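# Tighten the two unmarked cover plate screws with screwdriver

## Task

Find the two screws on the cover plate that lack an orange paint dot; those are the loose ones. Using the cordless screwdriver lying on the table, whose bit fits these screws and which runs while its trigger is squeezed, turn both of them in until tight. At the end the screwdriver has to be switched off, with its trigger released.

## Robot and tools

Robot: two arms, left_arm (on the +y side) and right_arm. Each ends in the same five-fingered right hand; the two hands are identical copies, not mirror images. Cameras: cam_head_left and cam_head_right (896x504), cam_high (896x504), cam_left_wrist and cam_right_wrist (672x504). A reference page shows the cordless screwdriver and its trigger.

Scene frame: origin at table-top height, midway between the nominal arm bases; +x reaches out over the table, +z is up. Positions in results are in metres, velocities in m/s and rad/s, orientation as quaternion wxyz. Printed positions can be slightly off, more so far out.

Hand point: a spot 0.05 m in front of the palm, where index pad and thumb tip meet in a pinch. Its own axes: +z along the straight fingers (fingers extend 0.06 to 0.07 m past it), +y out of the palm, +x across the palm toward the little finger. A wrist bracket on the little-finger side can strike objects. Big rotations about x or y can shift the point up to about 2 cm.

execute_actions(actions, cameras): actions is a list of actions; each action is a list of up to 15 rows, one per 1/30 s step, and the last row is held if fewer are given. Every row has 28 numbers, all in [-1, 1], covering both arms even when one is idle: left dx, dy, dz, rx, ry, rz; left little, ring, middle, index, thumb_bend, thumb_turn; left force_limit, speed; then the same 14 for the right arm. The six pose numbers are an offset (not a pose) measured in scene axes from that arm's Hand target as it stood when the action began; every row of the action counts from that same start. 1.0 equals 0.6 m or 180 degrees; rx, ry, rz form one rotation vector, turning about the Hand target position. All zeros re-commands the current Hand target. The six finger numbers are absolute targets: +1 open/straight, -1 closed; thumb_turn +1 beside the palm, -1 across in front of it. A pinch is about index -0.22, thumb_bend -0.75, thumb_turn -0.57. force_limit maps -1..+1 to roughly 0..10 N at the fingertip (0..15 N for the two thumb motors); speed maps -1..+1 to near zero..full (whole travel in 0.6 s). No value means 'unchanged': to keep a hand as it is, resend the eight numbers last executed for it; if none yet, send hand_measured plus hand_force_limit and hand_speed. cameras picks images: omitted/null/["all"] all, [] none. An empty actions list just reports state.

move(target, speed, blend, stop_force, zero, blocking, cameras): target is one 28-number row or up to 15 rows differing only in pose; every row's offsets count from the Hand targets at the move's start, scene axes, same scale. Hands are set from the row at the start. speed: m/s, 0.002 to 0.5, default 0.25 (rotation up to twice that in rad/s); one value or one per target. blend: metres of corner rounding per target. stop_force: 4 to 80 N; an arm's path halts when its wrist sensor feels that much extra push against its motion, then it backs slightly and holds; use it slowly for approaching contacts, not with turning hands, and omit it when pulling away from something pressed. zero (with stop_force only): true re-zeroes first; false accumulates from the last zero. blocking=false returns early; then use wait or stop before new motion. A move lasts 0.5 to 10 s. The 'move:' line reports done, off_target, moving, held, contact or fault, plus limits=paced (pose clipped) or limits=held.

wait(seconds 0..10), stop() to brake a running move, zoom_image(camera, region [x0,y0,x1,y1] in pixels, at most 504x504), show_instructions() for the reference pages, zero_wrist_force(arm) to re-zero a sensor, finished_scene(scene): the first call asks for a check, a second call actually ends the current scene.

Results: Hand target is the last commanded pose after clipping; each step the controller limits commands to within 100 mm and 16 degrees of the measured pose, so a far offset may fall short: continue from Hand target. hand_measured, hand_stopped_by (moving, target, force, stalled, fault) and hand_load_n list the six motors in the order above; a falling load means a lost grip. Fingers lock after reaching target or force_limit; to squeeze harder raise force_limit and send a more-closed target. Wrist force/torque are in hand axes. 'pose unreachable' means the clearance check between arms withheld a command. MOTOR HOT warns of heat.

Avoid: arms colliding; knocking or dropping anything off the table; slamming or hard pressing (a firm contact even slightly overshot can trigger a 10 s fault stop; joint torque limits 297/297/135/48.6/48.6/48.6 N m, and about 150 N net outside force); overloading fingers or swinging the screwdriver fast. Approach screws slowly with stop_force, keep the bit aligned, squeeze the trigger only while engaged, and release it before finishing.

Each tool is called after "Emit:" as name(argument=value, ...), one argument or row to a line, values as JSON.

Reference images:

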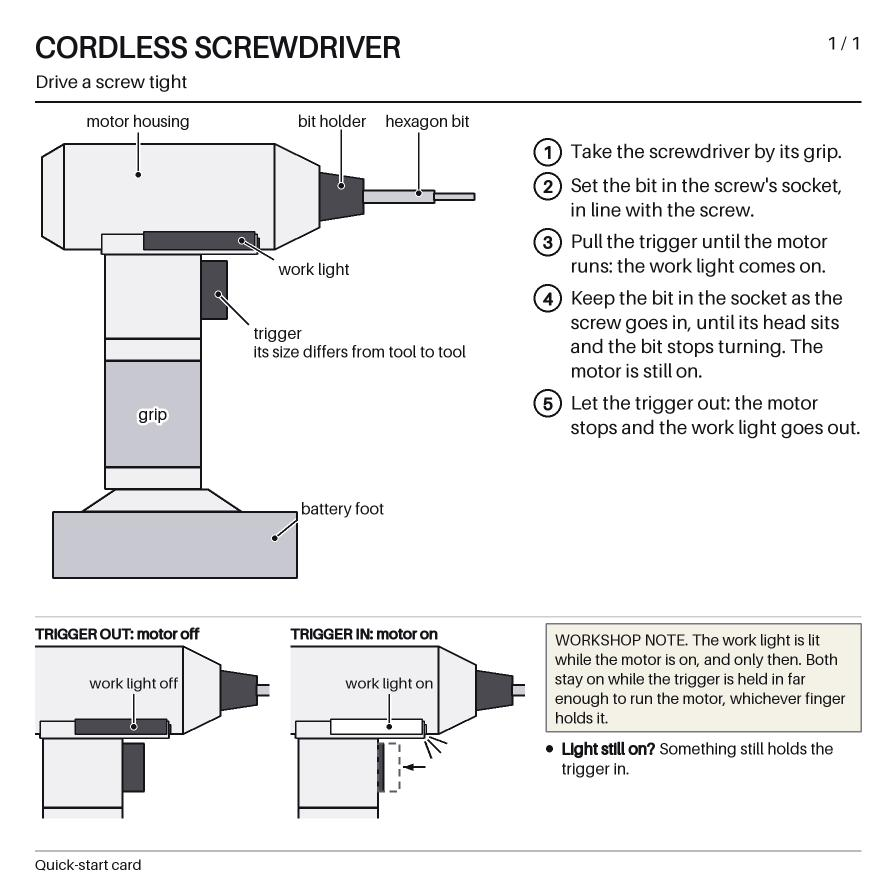

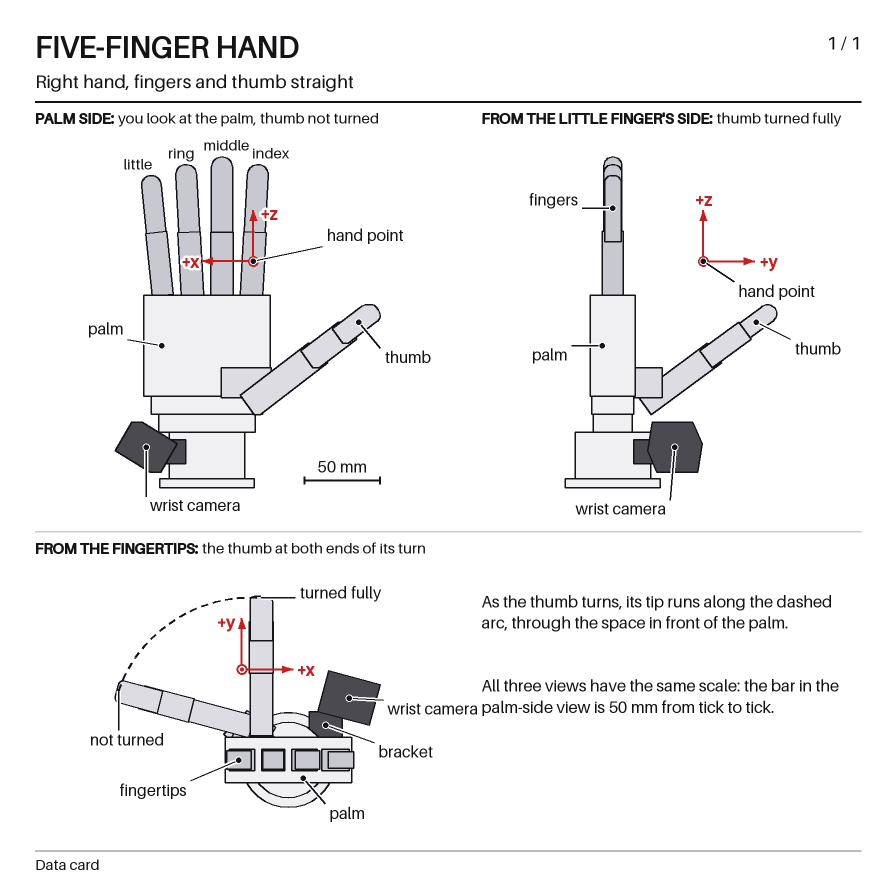

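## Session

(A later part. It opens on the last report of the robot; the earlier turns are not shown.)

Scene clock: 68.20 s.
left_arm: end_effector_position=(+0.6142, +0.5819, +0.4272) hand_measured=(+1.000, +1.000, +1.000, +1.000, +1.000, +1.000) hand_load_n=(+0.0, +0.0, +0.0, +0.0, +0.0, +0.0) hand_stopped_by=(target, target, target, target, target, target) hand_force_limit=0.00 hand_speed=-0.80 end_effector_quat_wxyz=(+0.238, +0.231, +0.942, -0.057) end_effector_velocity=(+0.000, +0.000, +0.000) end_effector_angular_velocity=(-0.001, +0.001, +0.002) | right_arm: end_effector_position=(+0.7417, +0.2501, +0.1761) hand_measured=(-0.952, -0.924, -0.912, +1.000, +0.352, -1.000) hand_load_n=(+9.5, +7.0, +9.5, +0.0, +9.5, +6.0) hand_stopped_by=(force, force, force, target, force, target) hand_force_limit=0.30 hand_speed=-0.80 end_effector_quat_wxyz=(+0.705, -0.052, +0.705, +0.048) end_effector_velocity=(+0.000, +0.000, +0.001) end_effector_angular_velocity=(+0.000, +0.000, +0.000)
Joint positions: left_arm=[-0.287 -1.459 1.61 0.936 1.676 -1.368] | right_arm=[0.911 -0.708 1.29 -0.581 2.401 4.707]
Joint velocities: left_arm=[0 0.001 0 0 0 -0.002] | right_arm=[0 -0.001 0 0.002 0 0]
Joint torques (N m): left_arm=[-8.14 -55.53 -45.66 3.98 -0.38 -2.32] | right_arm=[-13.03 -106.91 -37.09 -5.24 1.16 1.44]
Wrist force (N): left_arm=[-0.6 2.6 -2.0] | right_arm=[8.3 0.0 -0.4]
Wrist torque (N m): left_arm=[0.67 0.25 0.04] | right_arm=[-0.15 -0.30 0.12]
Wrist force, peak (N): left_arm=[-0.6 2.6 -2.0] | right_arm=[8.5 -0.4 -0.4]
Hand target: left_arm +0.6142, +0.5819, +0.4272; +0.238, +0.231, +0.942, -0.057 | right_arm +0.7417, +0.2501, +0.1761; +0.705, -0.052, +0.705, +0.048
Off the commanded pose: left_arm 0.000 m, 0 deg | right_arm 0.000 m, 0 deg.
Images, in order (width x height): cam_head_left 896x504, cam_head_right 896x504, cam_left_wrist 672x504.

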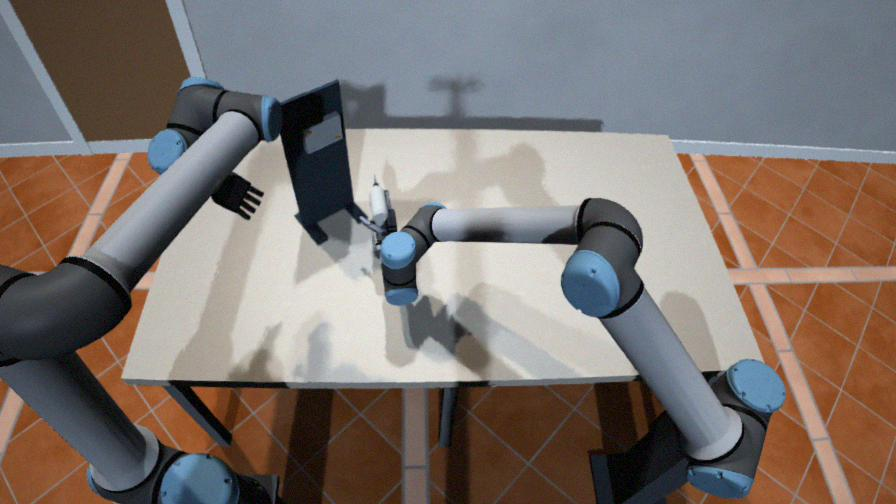

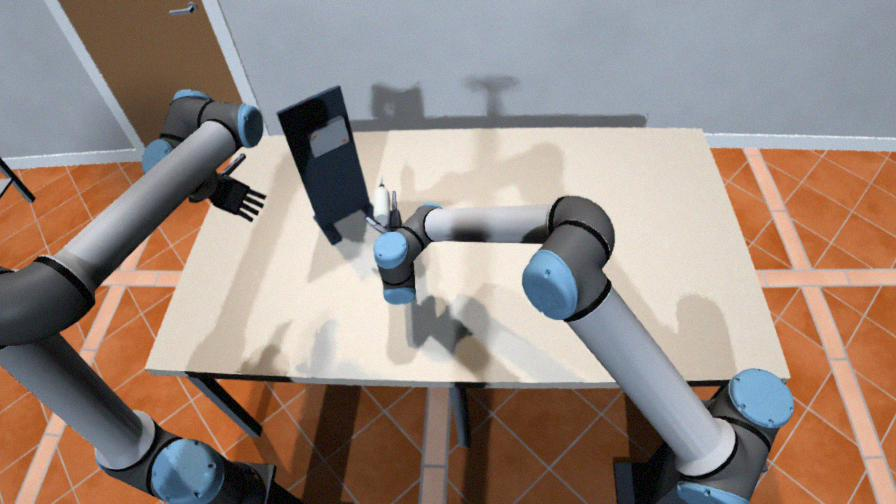

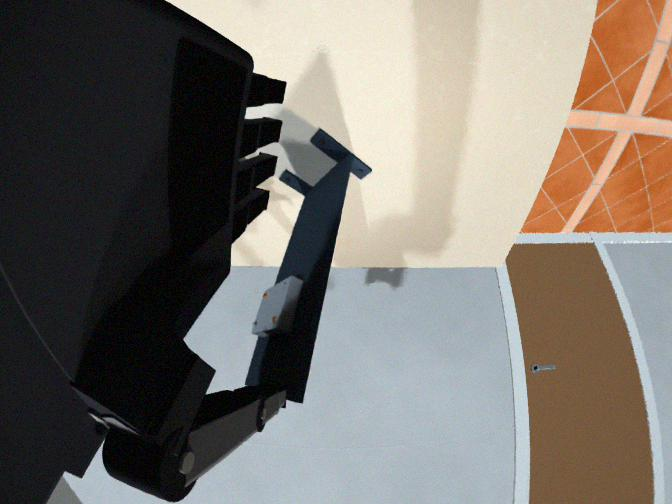

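Emit:
zoom_image(
  camera="cam_head_left",
  region=[280, 170, 380, 270],
)

Emit:
zoom_image(
  camera="cam_head_right",
  region=[290, 170, 390, 270],
)

Scaled by 5.040.

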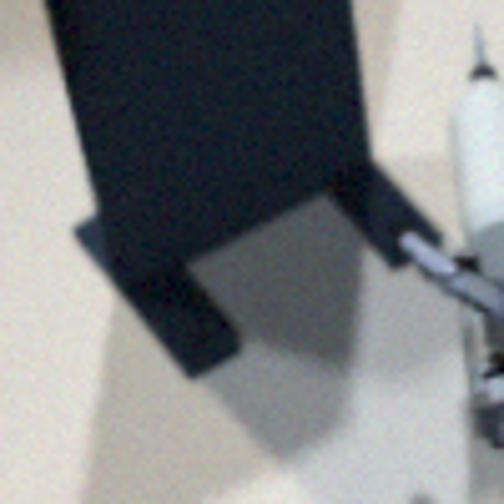

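Scaled by 5.040.

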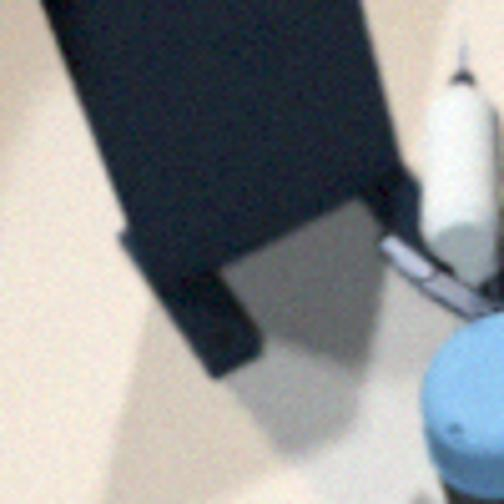

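Emit:
move(
  target=[
    [0,0,0,0,0,0,1,1,1,1,1,1,0,-0.8,-0.06,0,0.15,0,0,0,-1,-0.96,-0.96,1,-0.86,-1,0.3,-0.8],
    [0,0,0,0,0,0,1,1,1,1,1,1,0,-0.8,-0.02,0.02,0.297,0,0,0.142,-1,-0.96,-0.96,1,-0.86,-1,0.3,-0.8],
  ],
  speed=0.15,
  blend=[0.02,0],
)

Emit:
zoom_image(
  camera="cam_head_left",
  region=[280, 70, 440, 230],
)

Emit:
zoom_image(
  camera="cam_high",
  region=[380, 120, 520, 260],
)

Emit:
zoom_image(
  camera="cam_left_wrist",
  region=[180, 130, 430, 380],
)

Scene clock: 72.53 s.
left_arm: end_effector_position=(+0.6142, +0.5819, +0.4272) hand_measured=(+1.000, +1.000, +1.000, +1.000, +1.000, +1.000) hand_load_n=(+0.0, +0.0, +0.0, +0.0, -0.5, +0.0) hand_stopped_by=(target, target, target, target, target, target) hand_force_limit=0.00 hand_speed=-0.80 end_effector_quat_wxyz=(+0.238, +0.231, +0.942, -0.057) end_effector_velocity=(+0.000, +0.000, +0.000) end_effector_angular_velocity=(+0.000, +0.000, -0.001) | right_arm: end_effector_position=(+0.7297, +0.2618, +0.3542) hand_measured=(-0.952, -0.924, -0.912, +1.000, +0.352, -1.000) hand_load_n=(+7.5, +7.0, +11.0, +0.0, +7.5, +6.5) hand_stopped_by=(force, force, force, target, force, target) hand_force_limit=0.30 hand_speed=-0.80 end_effector_quat_wxyz=(+0.677, -0.206, +0.676, +0.203) end_effector_velocity=(+0.000, +0.000, +0.000) end_effector_angular_velocity=(+0.000, +0.000, +0.001)
Joint positions: left_arm=[-0.287 -1.459 1.61 0.936 1.676 -1.368] | right_arm=[0.804 -0.935 1.35 -0.415 1.848 4.708]
Joint velocities: left_arm=[-0.001 0 0 0 0 0] | right_arm=[0 0 0 -0.001 -0.001 0]
Joint torques (N m): left_arm=[-12.05 -58.93 -43.7 4.85 -1.25 -2.75] | right_arm=[11.48 -96.32 -39.75 -6.73 -1.3 2.17]
Wrist force (N): left_arm=[-0.1 2.2 -1.9] | right_arm=[8.6 0.1 -0.2]
Wrist torque (N m): left_arm=[0.60 0.17 0.06] | right_arm=[-0.14 -0.34 0.16]
Wrist force, peak (N): left_arm=[-0.4 2.8 -2.1] | right_arm=[11.4 -0.6 1.0]
Hand target: left_arm +0.6142, +0.5819, +0.4272; +0.238, +0.231, +0.942, -0.057 | right_arm +0.7296, +0.2619, +0.3541; +0.677, -0.206, +0.676, +0.203
Off the commanded pose: left_arm 0.000 m, 0 deg | right_arm 0.000 m, 0 deg.
move: done

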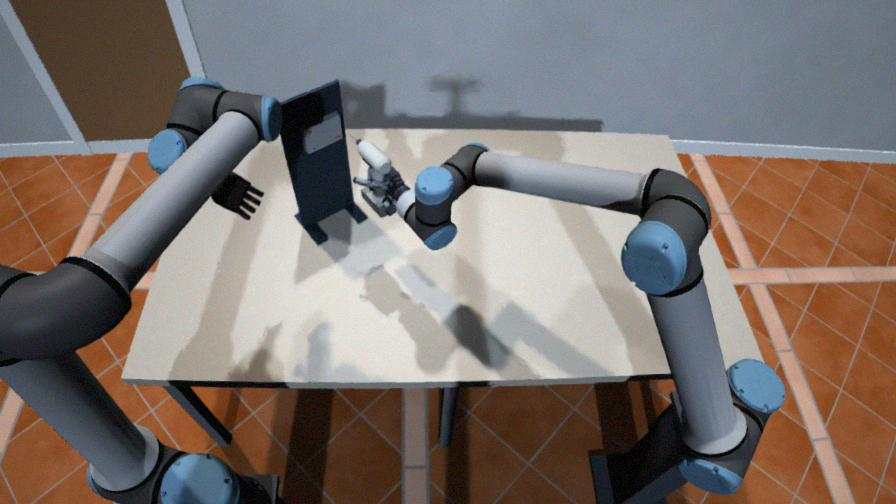

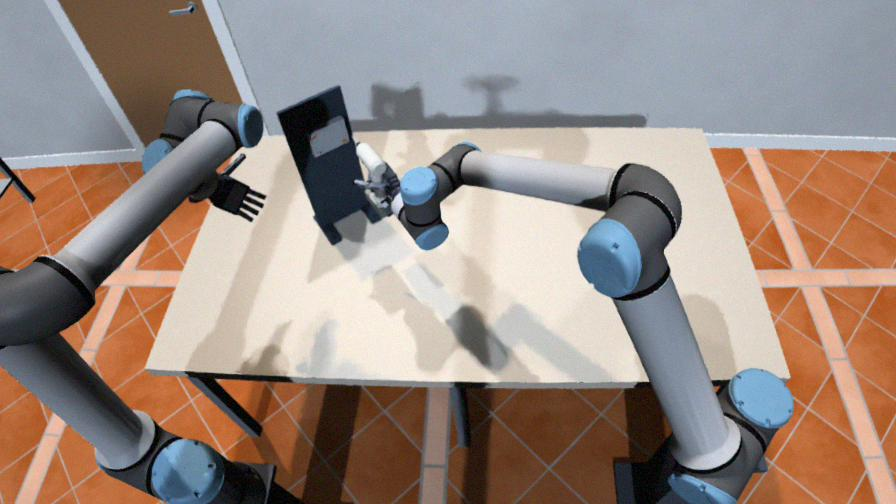

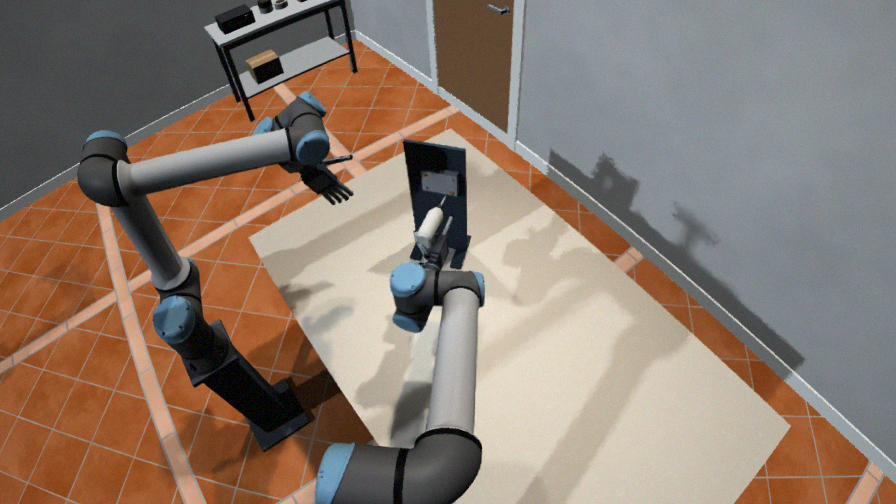

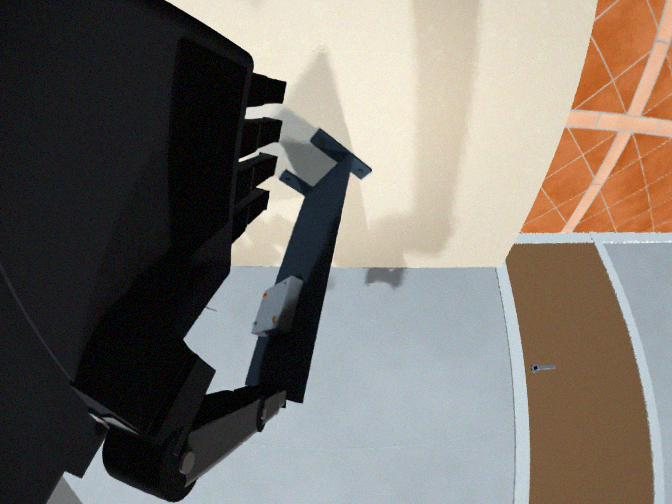

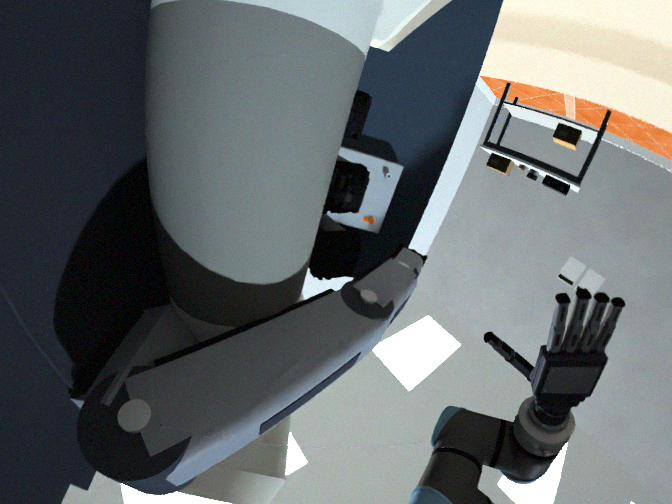

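Scaled by 3.150.

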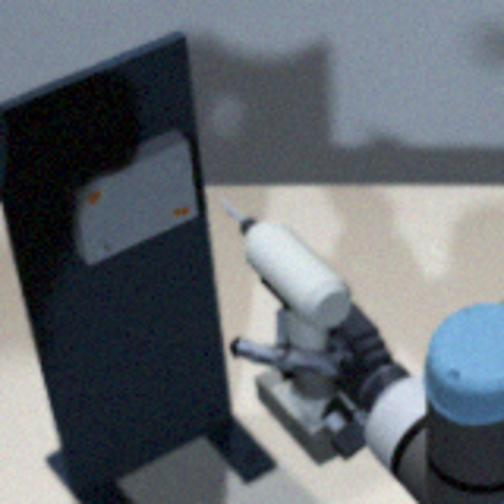

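Scaled by 3.600.

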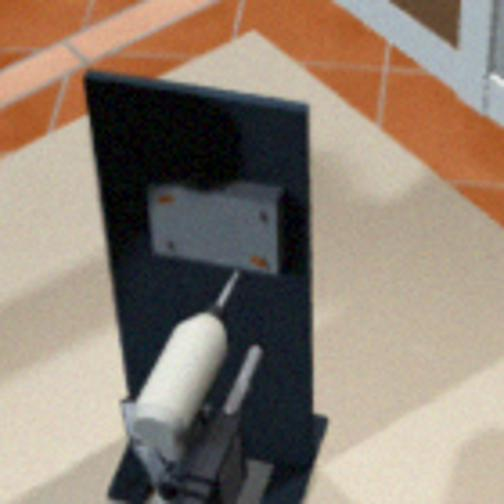

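Scaled by 2.016 from the camera's 672x504 image, which has a finer 960x720 frame.

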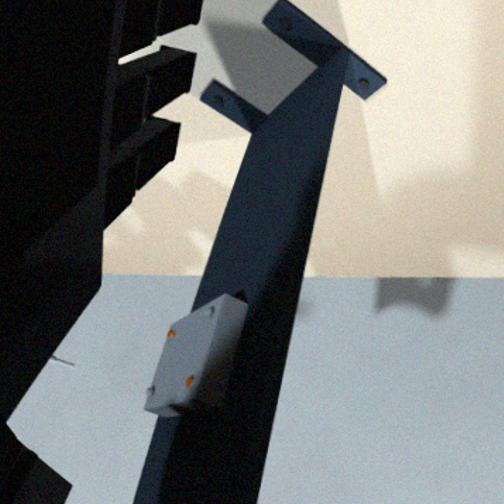

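Emit:
move(
  target=[0,0,0,0,0,0,1,1,1,1,1,1,0,-0.8,0.0372,0.0378,0,0,0,-0.0167,-1,-0.96,-0.96,1,-0.86,-1,0.3,-0.8],
  speed=0.08,
  stop_force=8,
)

Emit:
zoom_image(
  camera="cam_head_left",
  region=[290, 80, 410, 200],
)

Emit:
zoom_image(
  camera="cam_head_right",
  region=[290, 80, 410, 200],
)

Emit:
zoom_image(
  camera="cam_high",
  region=[400, 140, 500, 240],
)

Emit:
zoom_image(
  camera="cam_left_wrist",
  region=[180, 230, 330, 380],
)

Scene clock: 75.00 s.
left_arm: end_effector_position=(+0.6142, +0.5819, +0.4272) hand_measured=(+1.000, +1.000, +1.000, +1.000, +1.000, +1.000) hand_load_n=(+0.0, +0.0, +0.0, +0.0, -0.5, +0.0) hand_stopped_by=(target, target, target, target, target, target) hand_force_limit=0.00 hand_speed=-0.80 end_effector_quat_wxyz=(+0.238, +0.231, +0.942, -0.057) end_effector_velocity=(+0.000, +0.000, -0.001) end_effector_angular_velocity=(+0.000, +0.001, -0.001) | right_arm: end_effector_position=(+0.7520, +0.2846, +0.3542) hand_measured=(-0.952, -0.924, -0.912, +1.000, +0.352, -1.000) hand_load_n=(+8.0, +7.5, +11.0, +0.0, +7.0, +6.5) hand_stopped_by=(force, force, force, target, force, target) hand_force_limit=0.30 hand_speed=-0.80 end_effector_quat_wxyz=(+0.682, -0.189, +0.681, +0.185) end_effector_velocity=(+0.000, +0.000, -0.001) end_effector_angular_velocity=(+0.000, +0.000, +0.000)
Joint positions: left_arm=[-0.287 -1.459 1.61 0.936 1.676 -1.368] | right_arm=[0.817 -0.88 1.255 -0.375 1.913 4.708]
Joint velocities: left_arm=[0 0.001 0 0 0 0.001] | right_arm=[0 0.001 0 0 0 0]
Joint torques (N m): left_arm=[-9.05 -58.27 -44.05 4.78 -0.92 -2.88] | right_arm=[-14.41 -107.71 -51.34 -6.04 1.24 1.41]
Wrist force (N): left_arm=[-0.3 2.5 -1.9] | right_arm=[8.2 0.0 -0.3]
Wrist torque (N m): left_arm=[0.65 0.20 0.05] | right_arm=[-0.17 -0.28 0.13]
Wrist force, peak (N): left_arm=[-0.4 2.6 -2.3] | right_arm=[8.5 0.1 -0.4]
Hand target: left_arm +0.6142, +0.5819, +0.4272; +0.238, +0.231, +0.942, -0.057 | right_arm +0.7520, +0.2846, +0.3542; +0.682, -0.189, +0.681, +0.185
Off the commanded pose: left_arm 0.000 m, 0 deg | right_arm 0.000 m, 0 deg.
move: done

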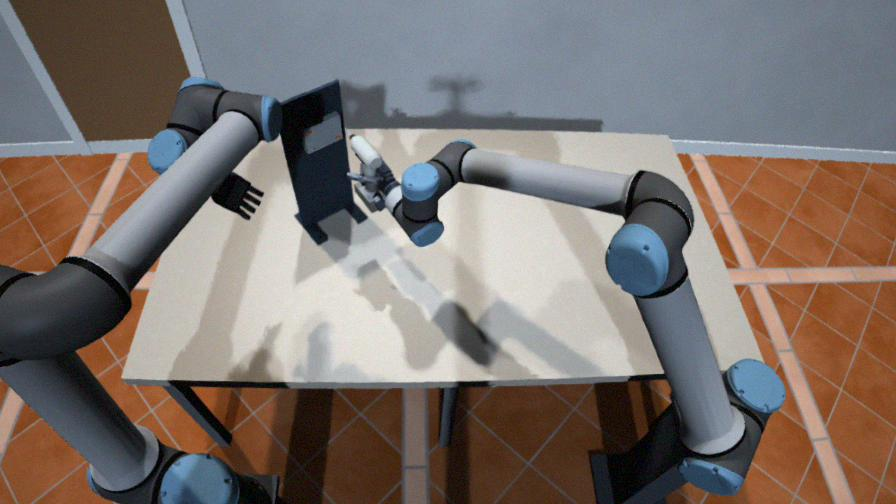

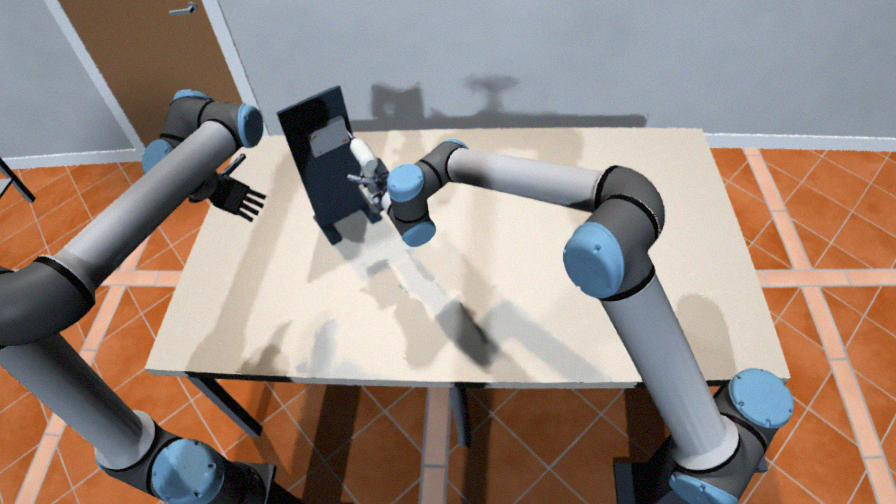

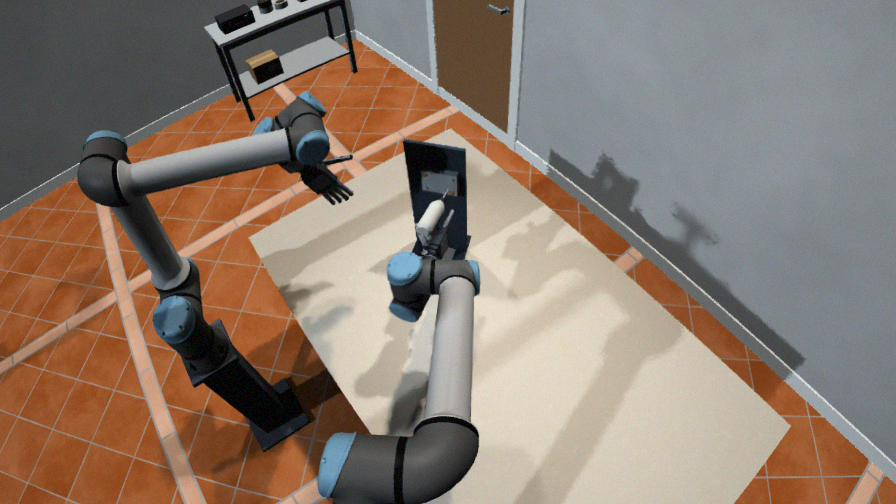

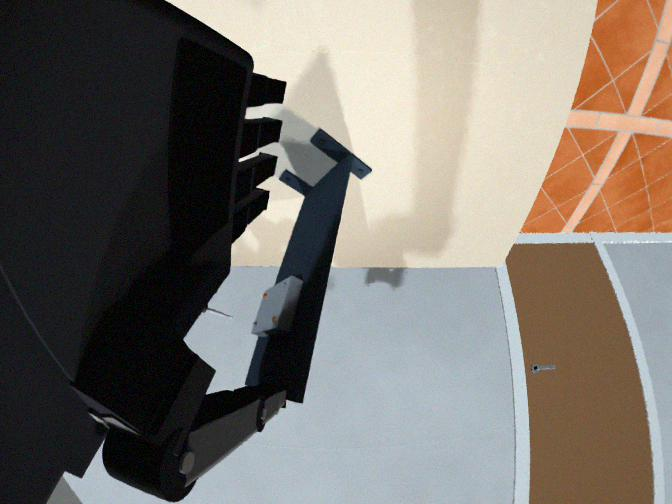

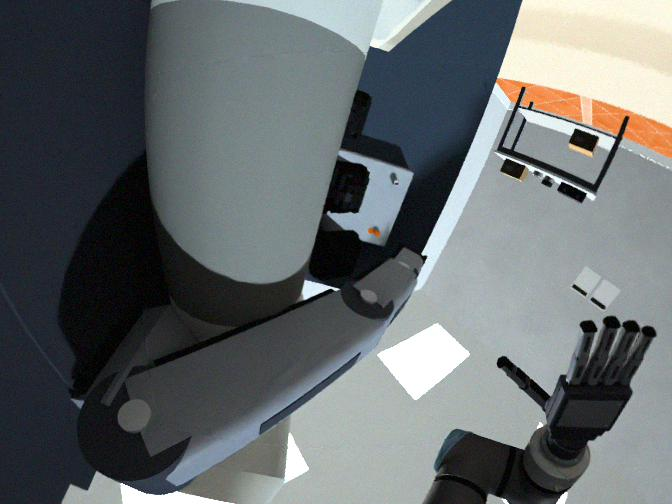

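Scaled by 4.200.

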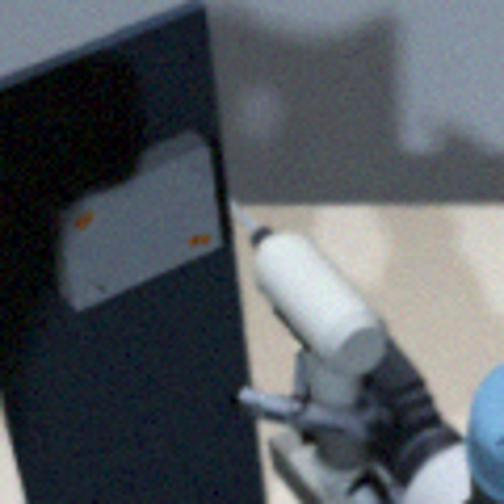

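Scaled by 4.200.

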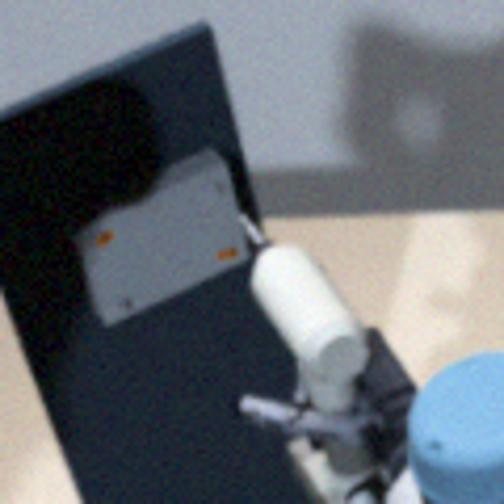

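Scaled by 5.040.

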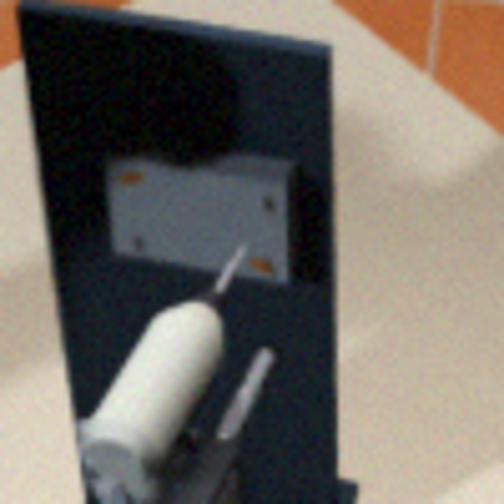

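Scaled by 3.360 from the camera's 672x504 image, which has a finer 960x720 frame.

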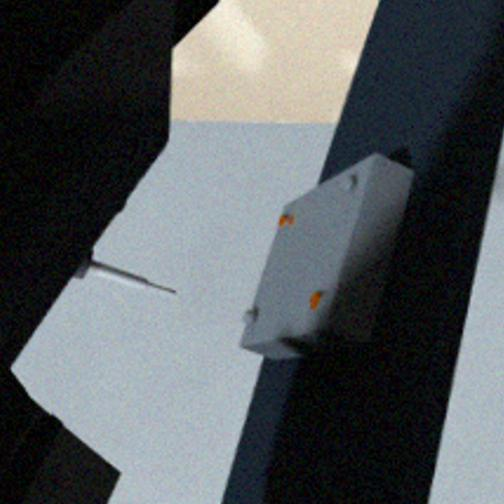

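Emit:
zoom_image(
  camera="cam_left_wrist",
  region=[200, 270, 310, 350],
)

Emit:
zoom_image(
  camera="cam_high",
  region=[415, 165, 465, 215],
)

Emit:
zoom_image(
  camera="cam_head_right",
  region=[310, 105, 370, 165],
)

Emit:
zoom_image(
  camera="cam_head_left",
  region=[300, 100, 370, 170],
)

Scaled by 4.582 from the camera's 672x504 image, which has a finer 960x720 frame.

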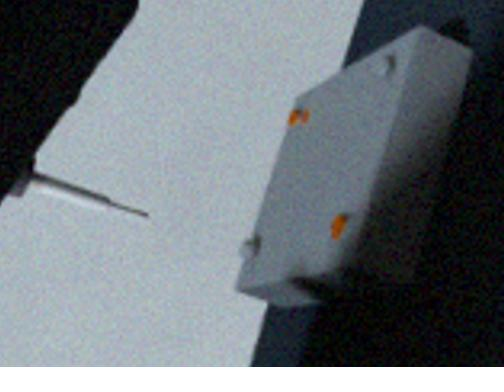

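Scaled by 10.080.

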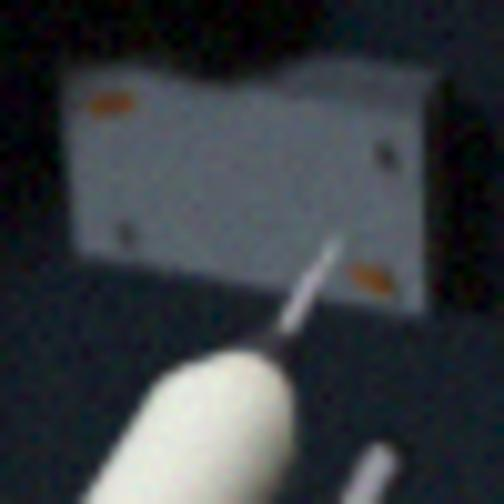

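Scaled by 8.400.

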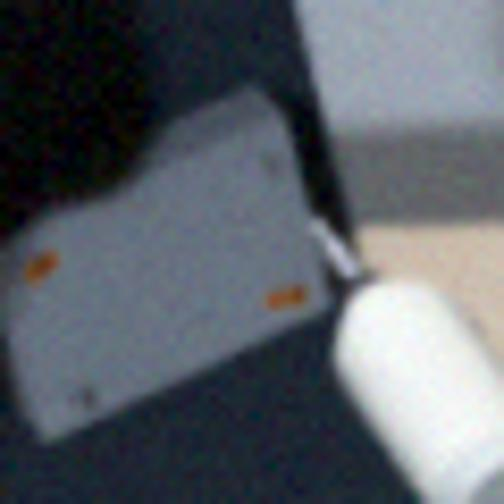

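Scaled by 7.200.

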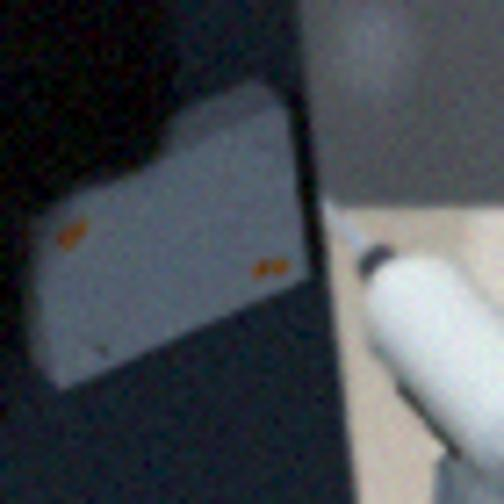

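Emit:
move(
  target=[0,0,0,0,0,0,1,1,1,1,1,1,0,-0.8,0.0222,-0.0007,-0.0173,0.01357,-0.0209,0.0194,-1,-0.96,-0.96,1,-0.86,-1,0.3,-0.8],
  speed=0.06,
)

Emit:
zoom_image(
  camera="cam_left_wrist",
  region=[200, 270, 310, 350],
)

Emit:
zoom_image(
  camera="cam_high",
  region=[415, 165, 465, 215],
)

Emit:
zoom_image(
  camera="cam_head_right",
  region=[310, 105, 370, 165],
)

Emit:
zoom_image(
  camera="cam_head_left",
  region=[300, 100, 370, 170],
)

Scene clock: 77.53 s.
left_arm: end_effector_position=(+0.6142, +0.5819, +0.4272) hand_measured=(+1.000, +1.000, +1.000, +1.000, +1.000, +1.000) hand_load_n=(+0.0, +0.0, +0.0, +0.0, +0.0, +0.0) hand_stopped_by=(target, target, target, target, target, target) hand_force_limit=0.00 hand_speed=-0.80 end_effector_quat_wxyz=(+0.238, +0.231, +0.942, -0.057) end_effector_velocity=(+0.000, +0.000, +0.001) end_effector_angular_velocity=(-0.001, -0.001, -0.001) | right_arm: end_effector_position=(+0.7654, +0.2841, +0.3436) hand_measured=(-0.952, -0.924, -0.912, +1.000, +0.352, -1.000) hand_load_n=(+7.5, +7.5, +11.0, +0.0, +7.5, +6.5) hand_stopped_by=(force, force, force, target, force, target) hand_force_limit=0.30 hand_speed=-0.80 end_effector_quat_wxyz=(+0.702, -0.201, +0.649, +0.214) end_effector_velocity=(+0.000, +0.000, +0.002) end_effector_angular_velocity=(+0.001, -0.001, +0.000)
Joint positions: left_arm=[-0.287 -1.459 1.61 0.936 1.676 -1.368] | right_arm=[0.787 -0.866 1.291 -0.506 1.822 4.688]
Joint velocities: left_arm=[0 -0.001 0 0 0 0] | right_arm=[0 -0.002 -0.001 0.001 0 0]
Joint torques (N m): left_arm=[-8.88 -57.51 -43.89 5.01 -1.35 -2.5] | right_arm=[14.59 -121.24 -52.52 -1.63 2.13 0.94]
Wrist force (N): left_arm=[-0.4 2.3 -2.1] | right_arm=[8.1 0.5 -1.2]
Wrist torque (N m): left_arm=[0.63 0.21 0.04] | right_arm=[-0.05 -0.24 0.13]
Wrist force, peak (N): left_arm=[-0.1 3.0 -2.1] | right_arm=[8.6 -0.4 -0.6]
Hand target: left_arm +0.6142, +0.5819, +0.4272; +0.238, +0.231, +0.942, -0.057 | right_arm +0.7653, +0.2842, +0.3438; +0.702, -0.201, +0.649, +0.214
Off the commanded pose: left_arm 0.000 m, 0 deg | right_arm 0.000 m, 0 deg.
move: done

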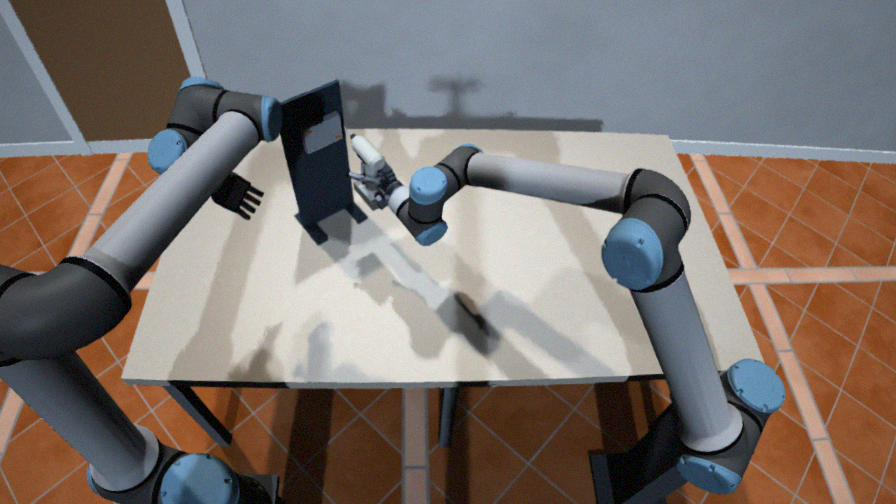

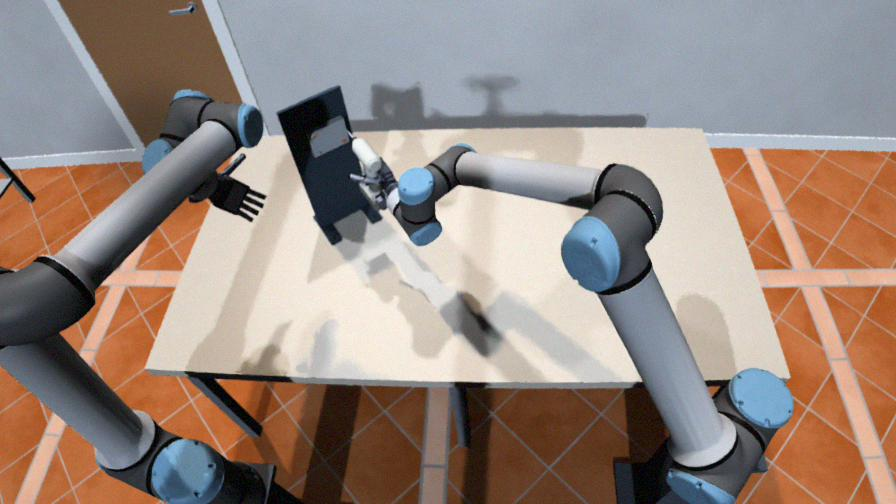

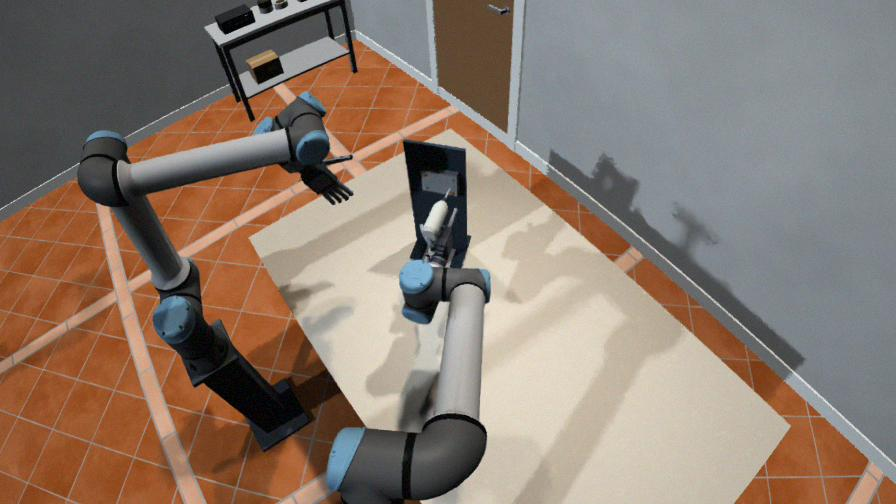

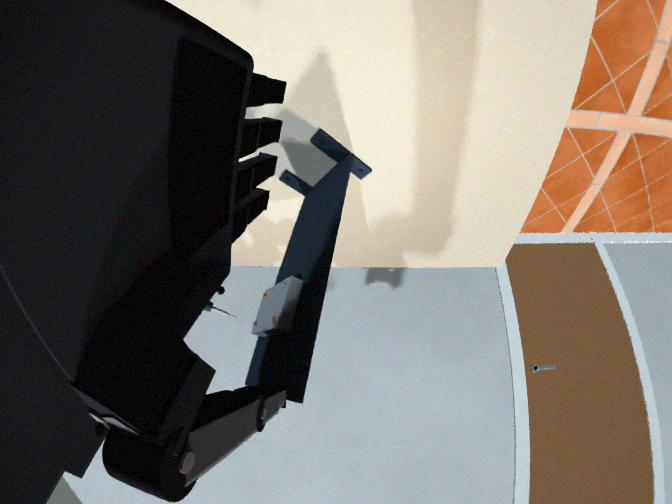

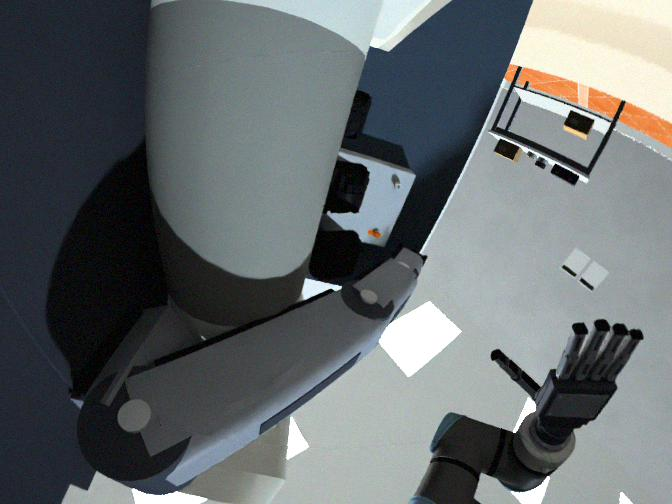

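Scaled by 4.582 from the camera's 672x504 image, which has a finer 960x720 frame.

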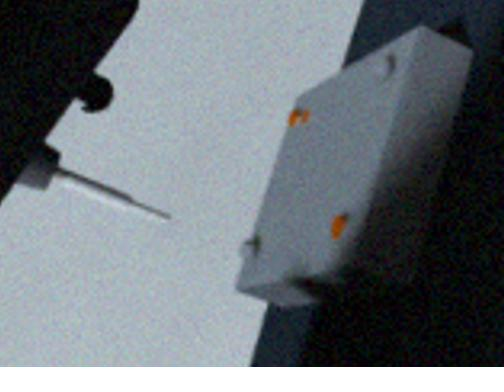

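Scaled by 10.080.

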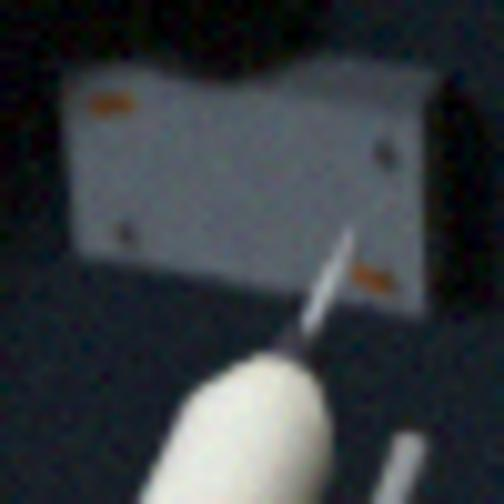

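Scaled by 8.400.

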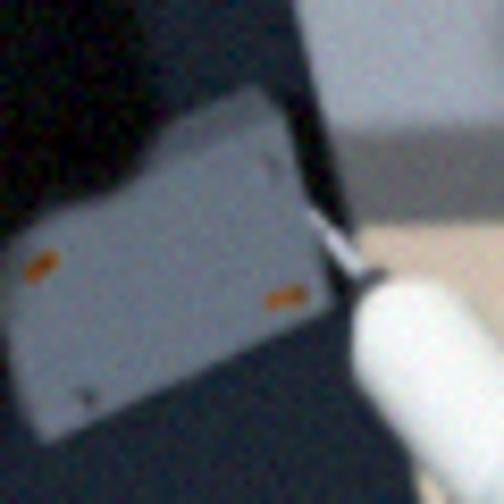

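Scaled by 7.200.

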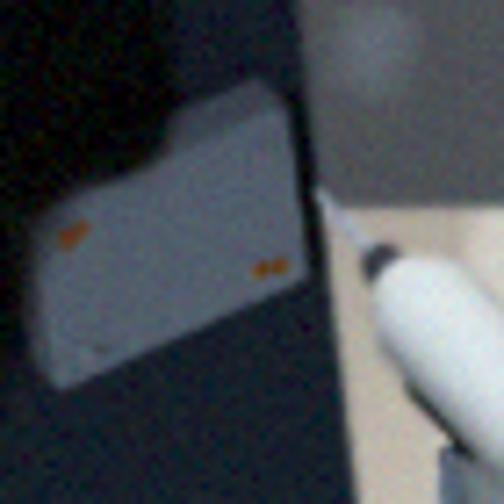

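Emit:
move(
  target=[-0.08,0.03,0,0,0,-0.1667,1,1,1,1,1,1,0,-0.8,0,0,0,0,0,0,-1,-0.96,-0.96,1,-0.86,-1,0.3,-0.8],
  speed=0.2,
  cameras=["cam_left_wrist","cam_head_left","cam_high"],
)

Scene clock: 79.77 s.
left_arm: end_effector_position=(+0.5663, +0.6001, +0.4270) hand_measured=(+1.000, +1.000, +1.000, +1.000, +1.000, +1.000) hand_load_n=(+0.0, +0.0, +0.0, +0.0, +0.0, +0.0) hand_stopped_by=(target, target, target, target, target, target) hand_force_limit=0.00 hand_speed=-0.80 end_effector_quat_wxyz=(+0.215, +0.467, +0.850, -0.117) end_effector_velocity=(+0.000, +0.000, +0.001) end_effector_angular_velocity=(+0.001, -0.002, -0.002) | right_arm: end_effector_position=(+0.7653, +0.2842, +0.3438) hand_measured=(-0.952, -0.924, -0.912, +1.000, +0.352, -1.000) hand_load_n=(+8.0, +7.5, +11.0, +0.0, +7.5, +6.5) hand_stopped_by=(force, force, force, target, force, target) hand_force_limit=0.30 hand_speed=-0.80 end_effector_quat_wxyz=(+0.702, -0.201, +0.649, +0.214) end_effector_velocity=(+0.000, +0.000, +0.001) end_effector_angular_velocity=(+0.000, -0.001, +0.000)
Joint positions: left_arm=[-0.108 -1.444 1.627 1.075 1.959 -0.702] | right_arm=[0.787 -0.866 1.291 -0.506 1.822 4.688]
Joint velocities: left_arm=[-0.001 -0.001 0 0 -0.001 0.002] | right_arm=[0 -0.001 0 0 0 0]
Joint torques (N m): left_arm=[-7.12 -61.32 -42.26 -0.17 -0.23 3.14] | right_arm=[14.92 -120.12 -48.88 -6.66 0.05 2.08]
Wrist force (N): left_arm=[-0.5 2.6 -2.0] | right_arm=[7.7 0.2 -1.1]
Wrist torque (N m): left_arm=[0.68 0.24 0.03] | right_arm=[-0.10 -0.19 0.10]
Wrist force, peak (N): left_arm=[-0.3 2.8 -2.0] | right_arm=[8.3 0.5 -1.3]
Hand target: left_arm +0.5662, +0.6001, +0.4271; +0.215, +0.467, +0.850, -0.116 | right_arm +0.7653, +0.2842, +0.3438; +0.702, -0.201, +0.649, +0.214
Off the commanded pose: left_arm 0.000 m, 0 deg | right_arm 0.000 m, 0 deg.
move: done
Images, in order (width x height): cam_head_left 896x504, cam_high 896x504, cam_left_wrist 672x504.

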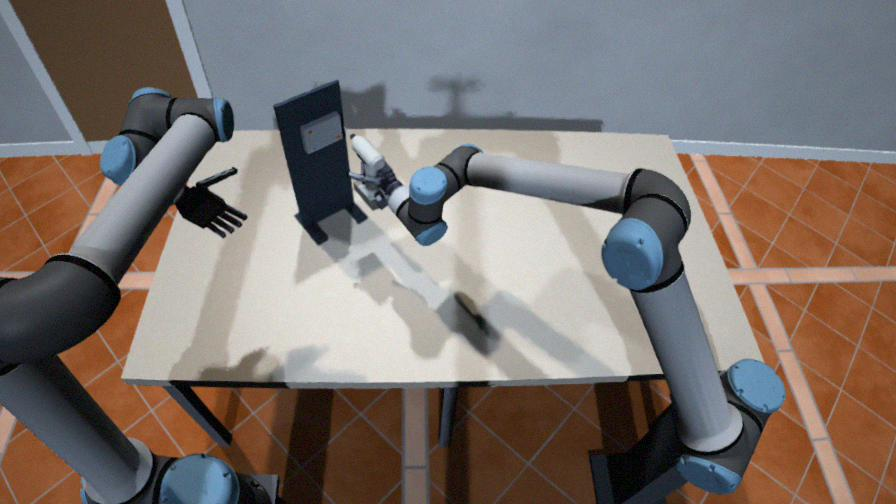

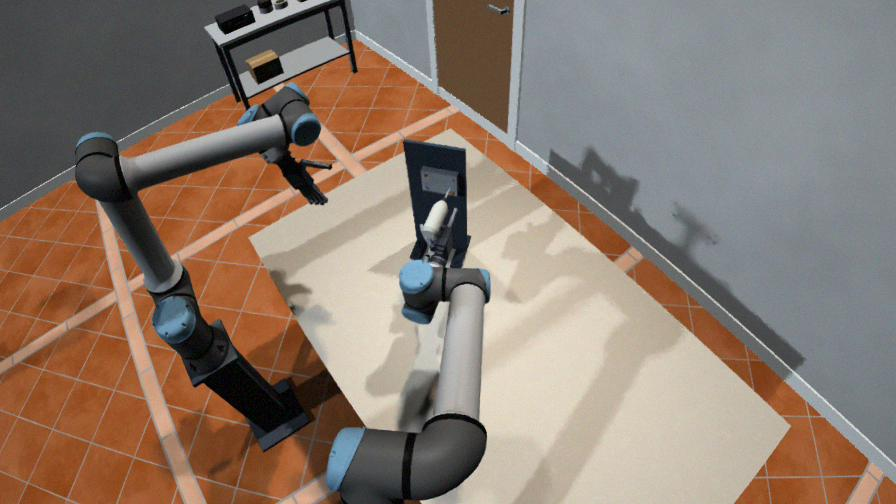

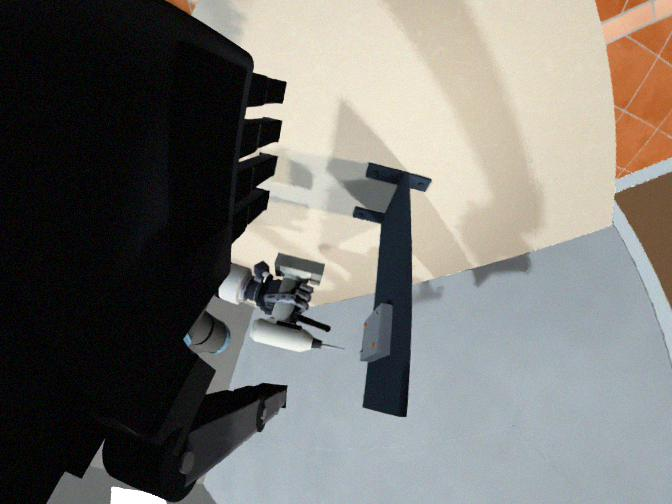

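Now I can see the tool. Zoom.

Emit:
zoom_image(
  camera="cam_left_wrist",
  region=[220, 230, 420, 380],
)

Emit:
zoom_image(
  camera="cam_left_wrist",
  region=[300, 310, 400, 385],
)

Scaled by 2.520 from the camera's 672x504 image, which has a finer 960x720 frame.

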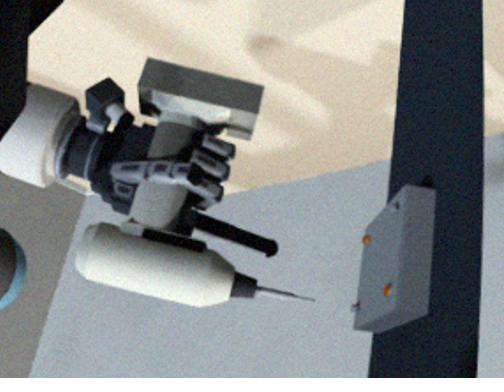

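Scaled by 5.040 from the camera's 672x504 image, which has a finer 960x720 frame.

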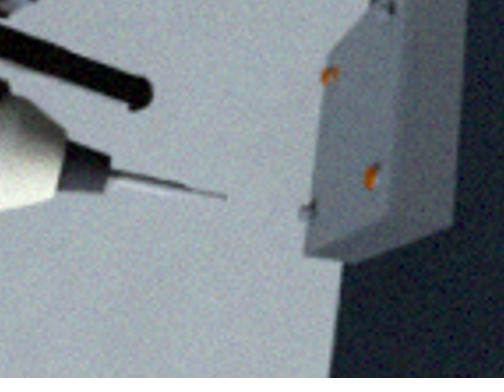

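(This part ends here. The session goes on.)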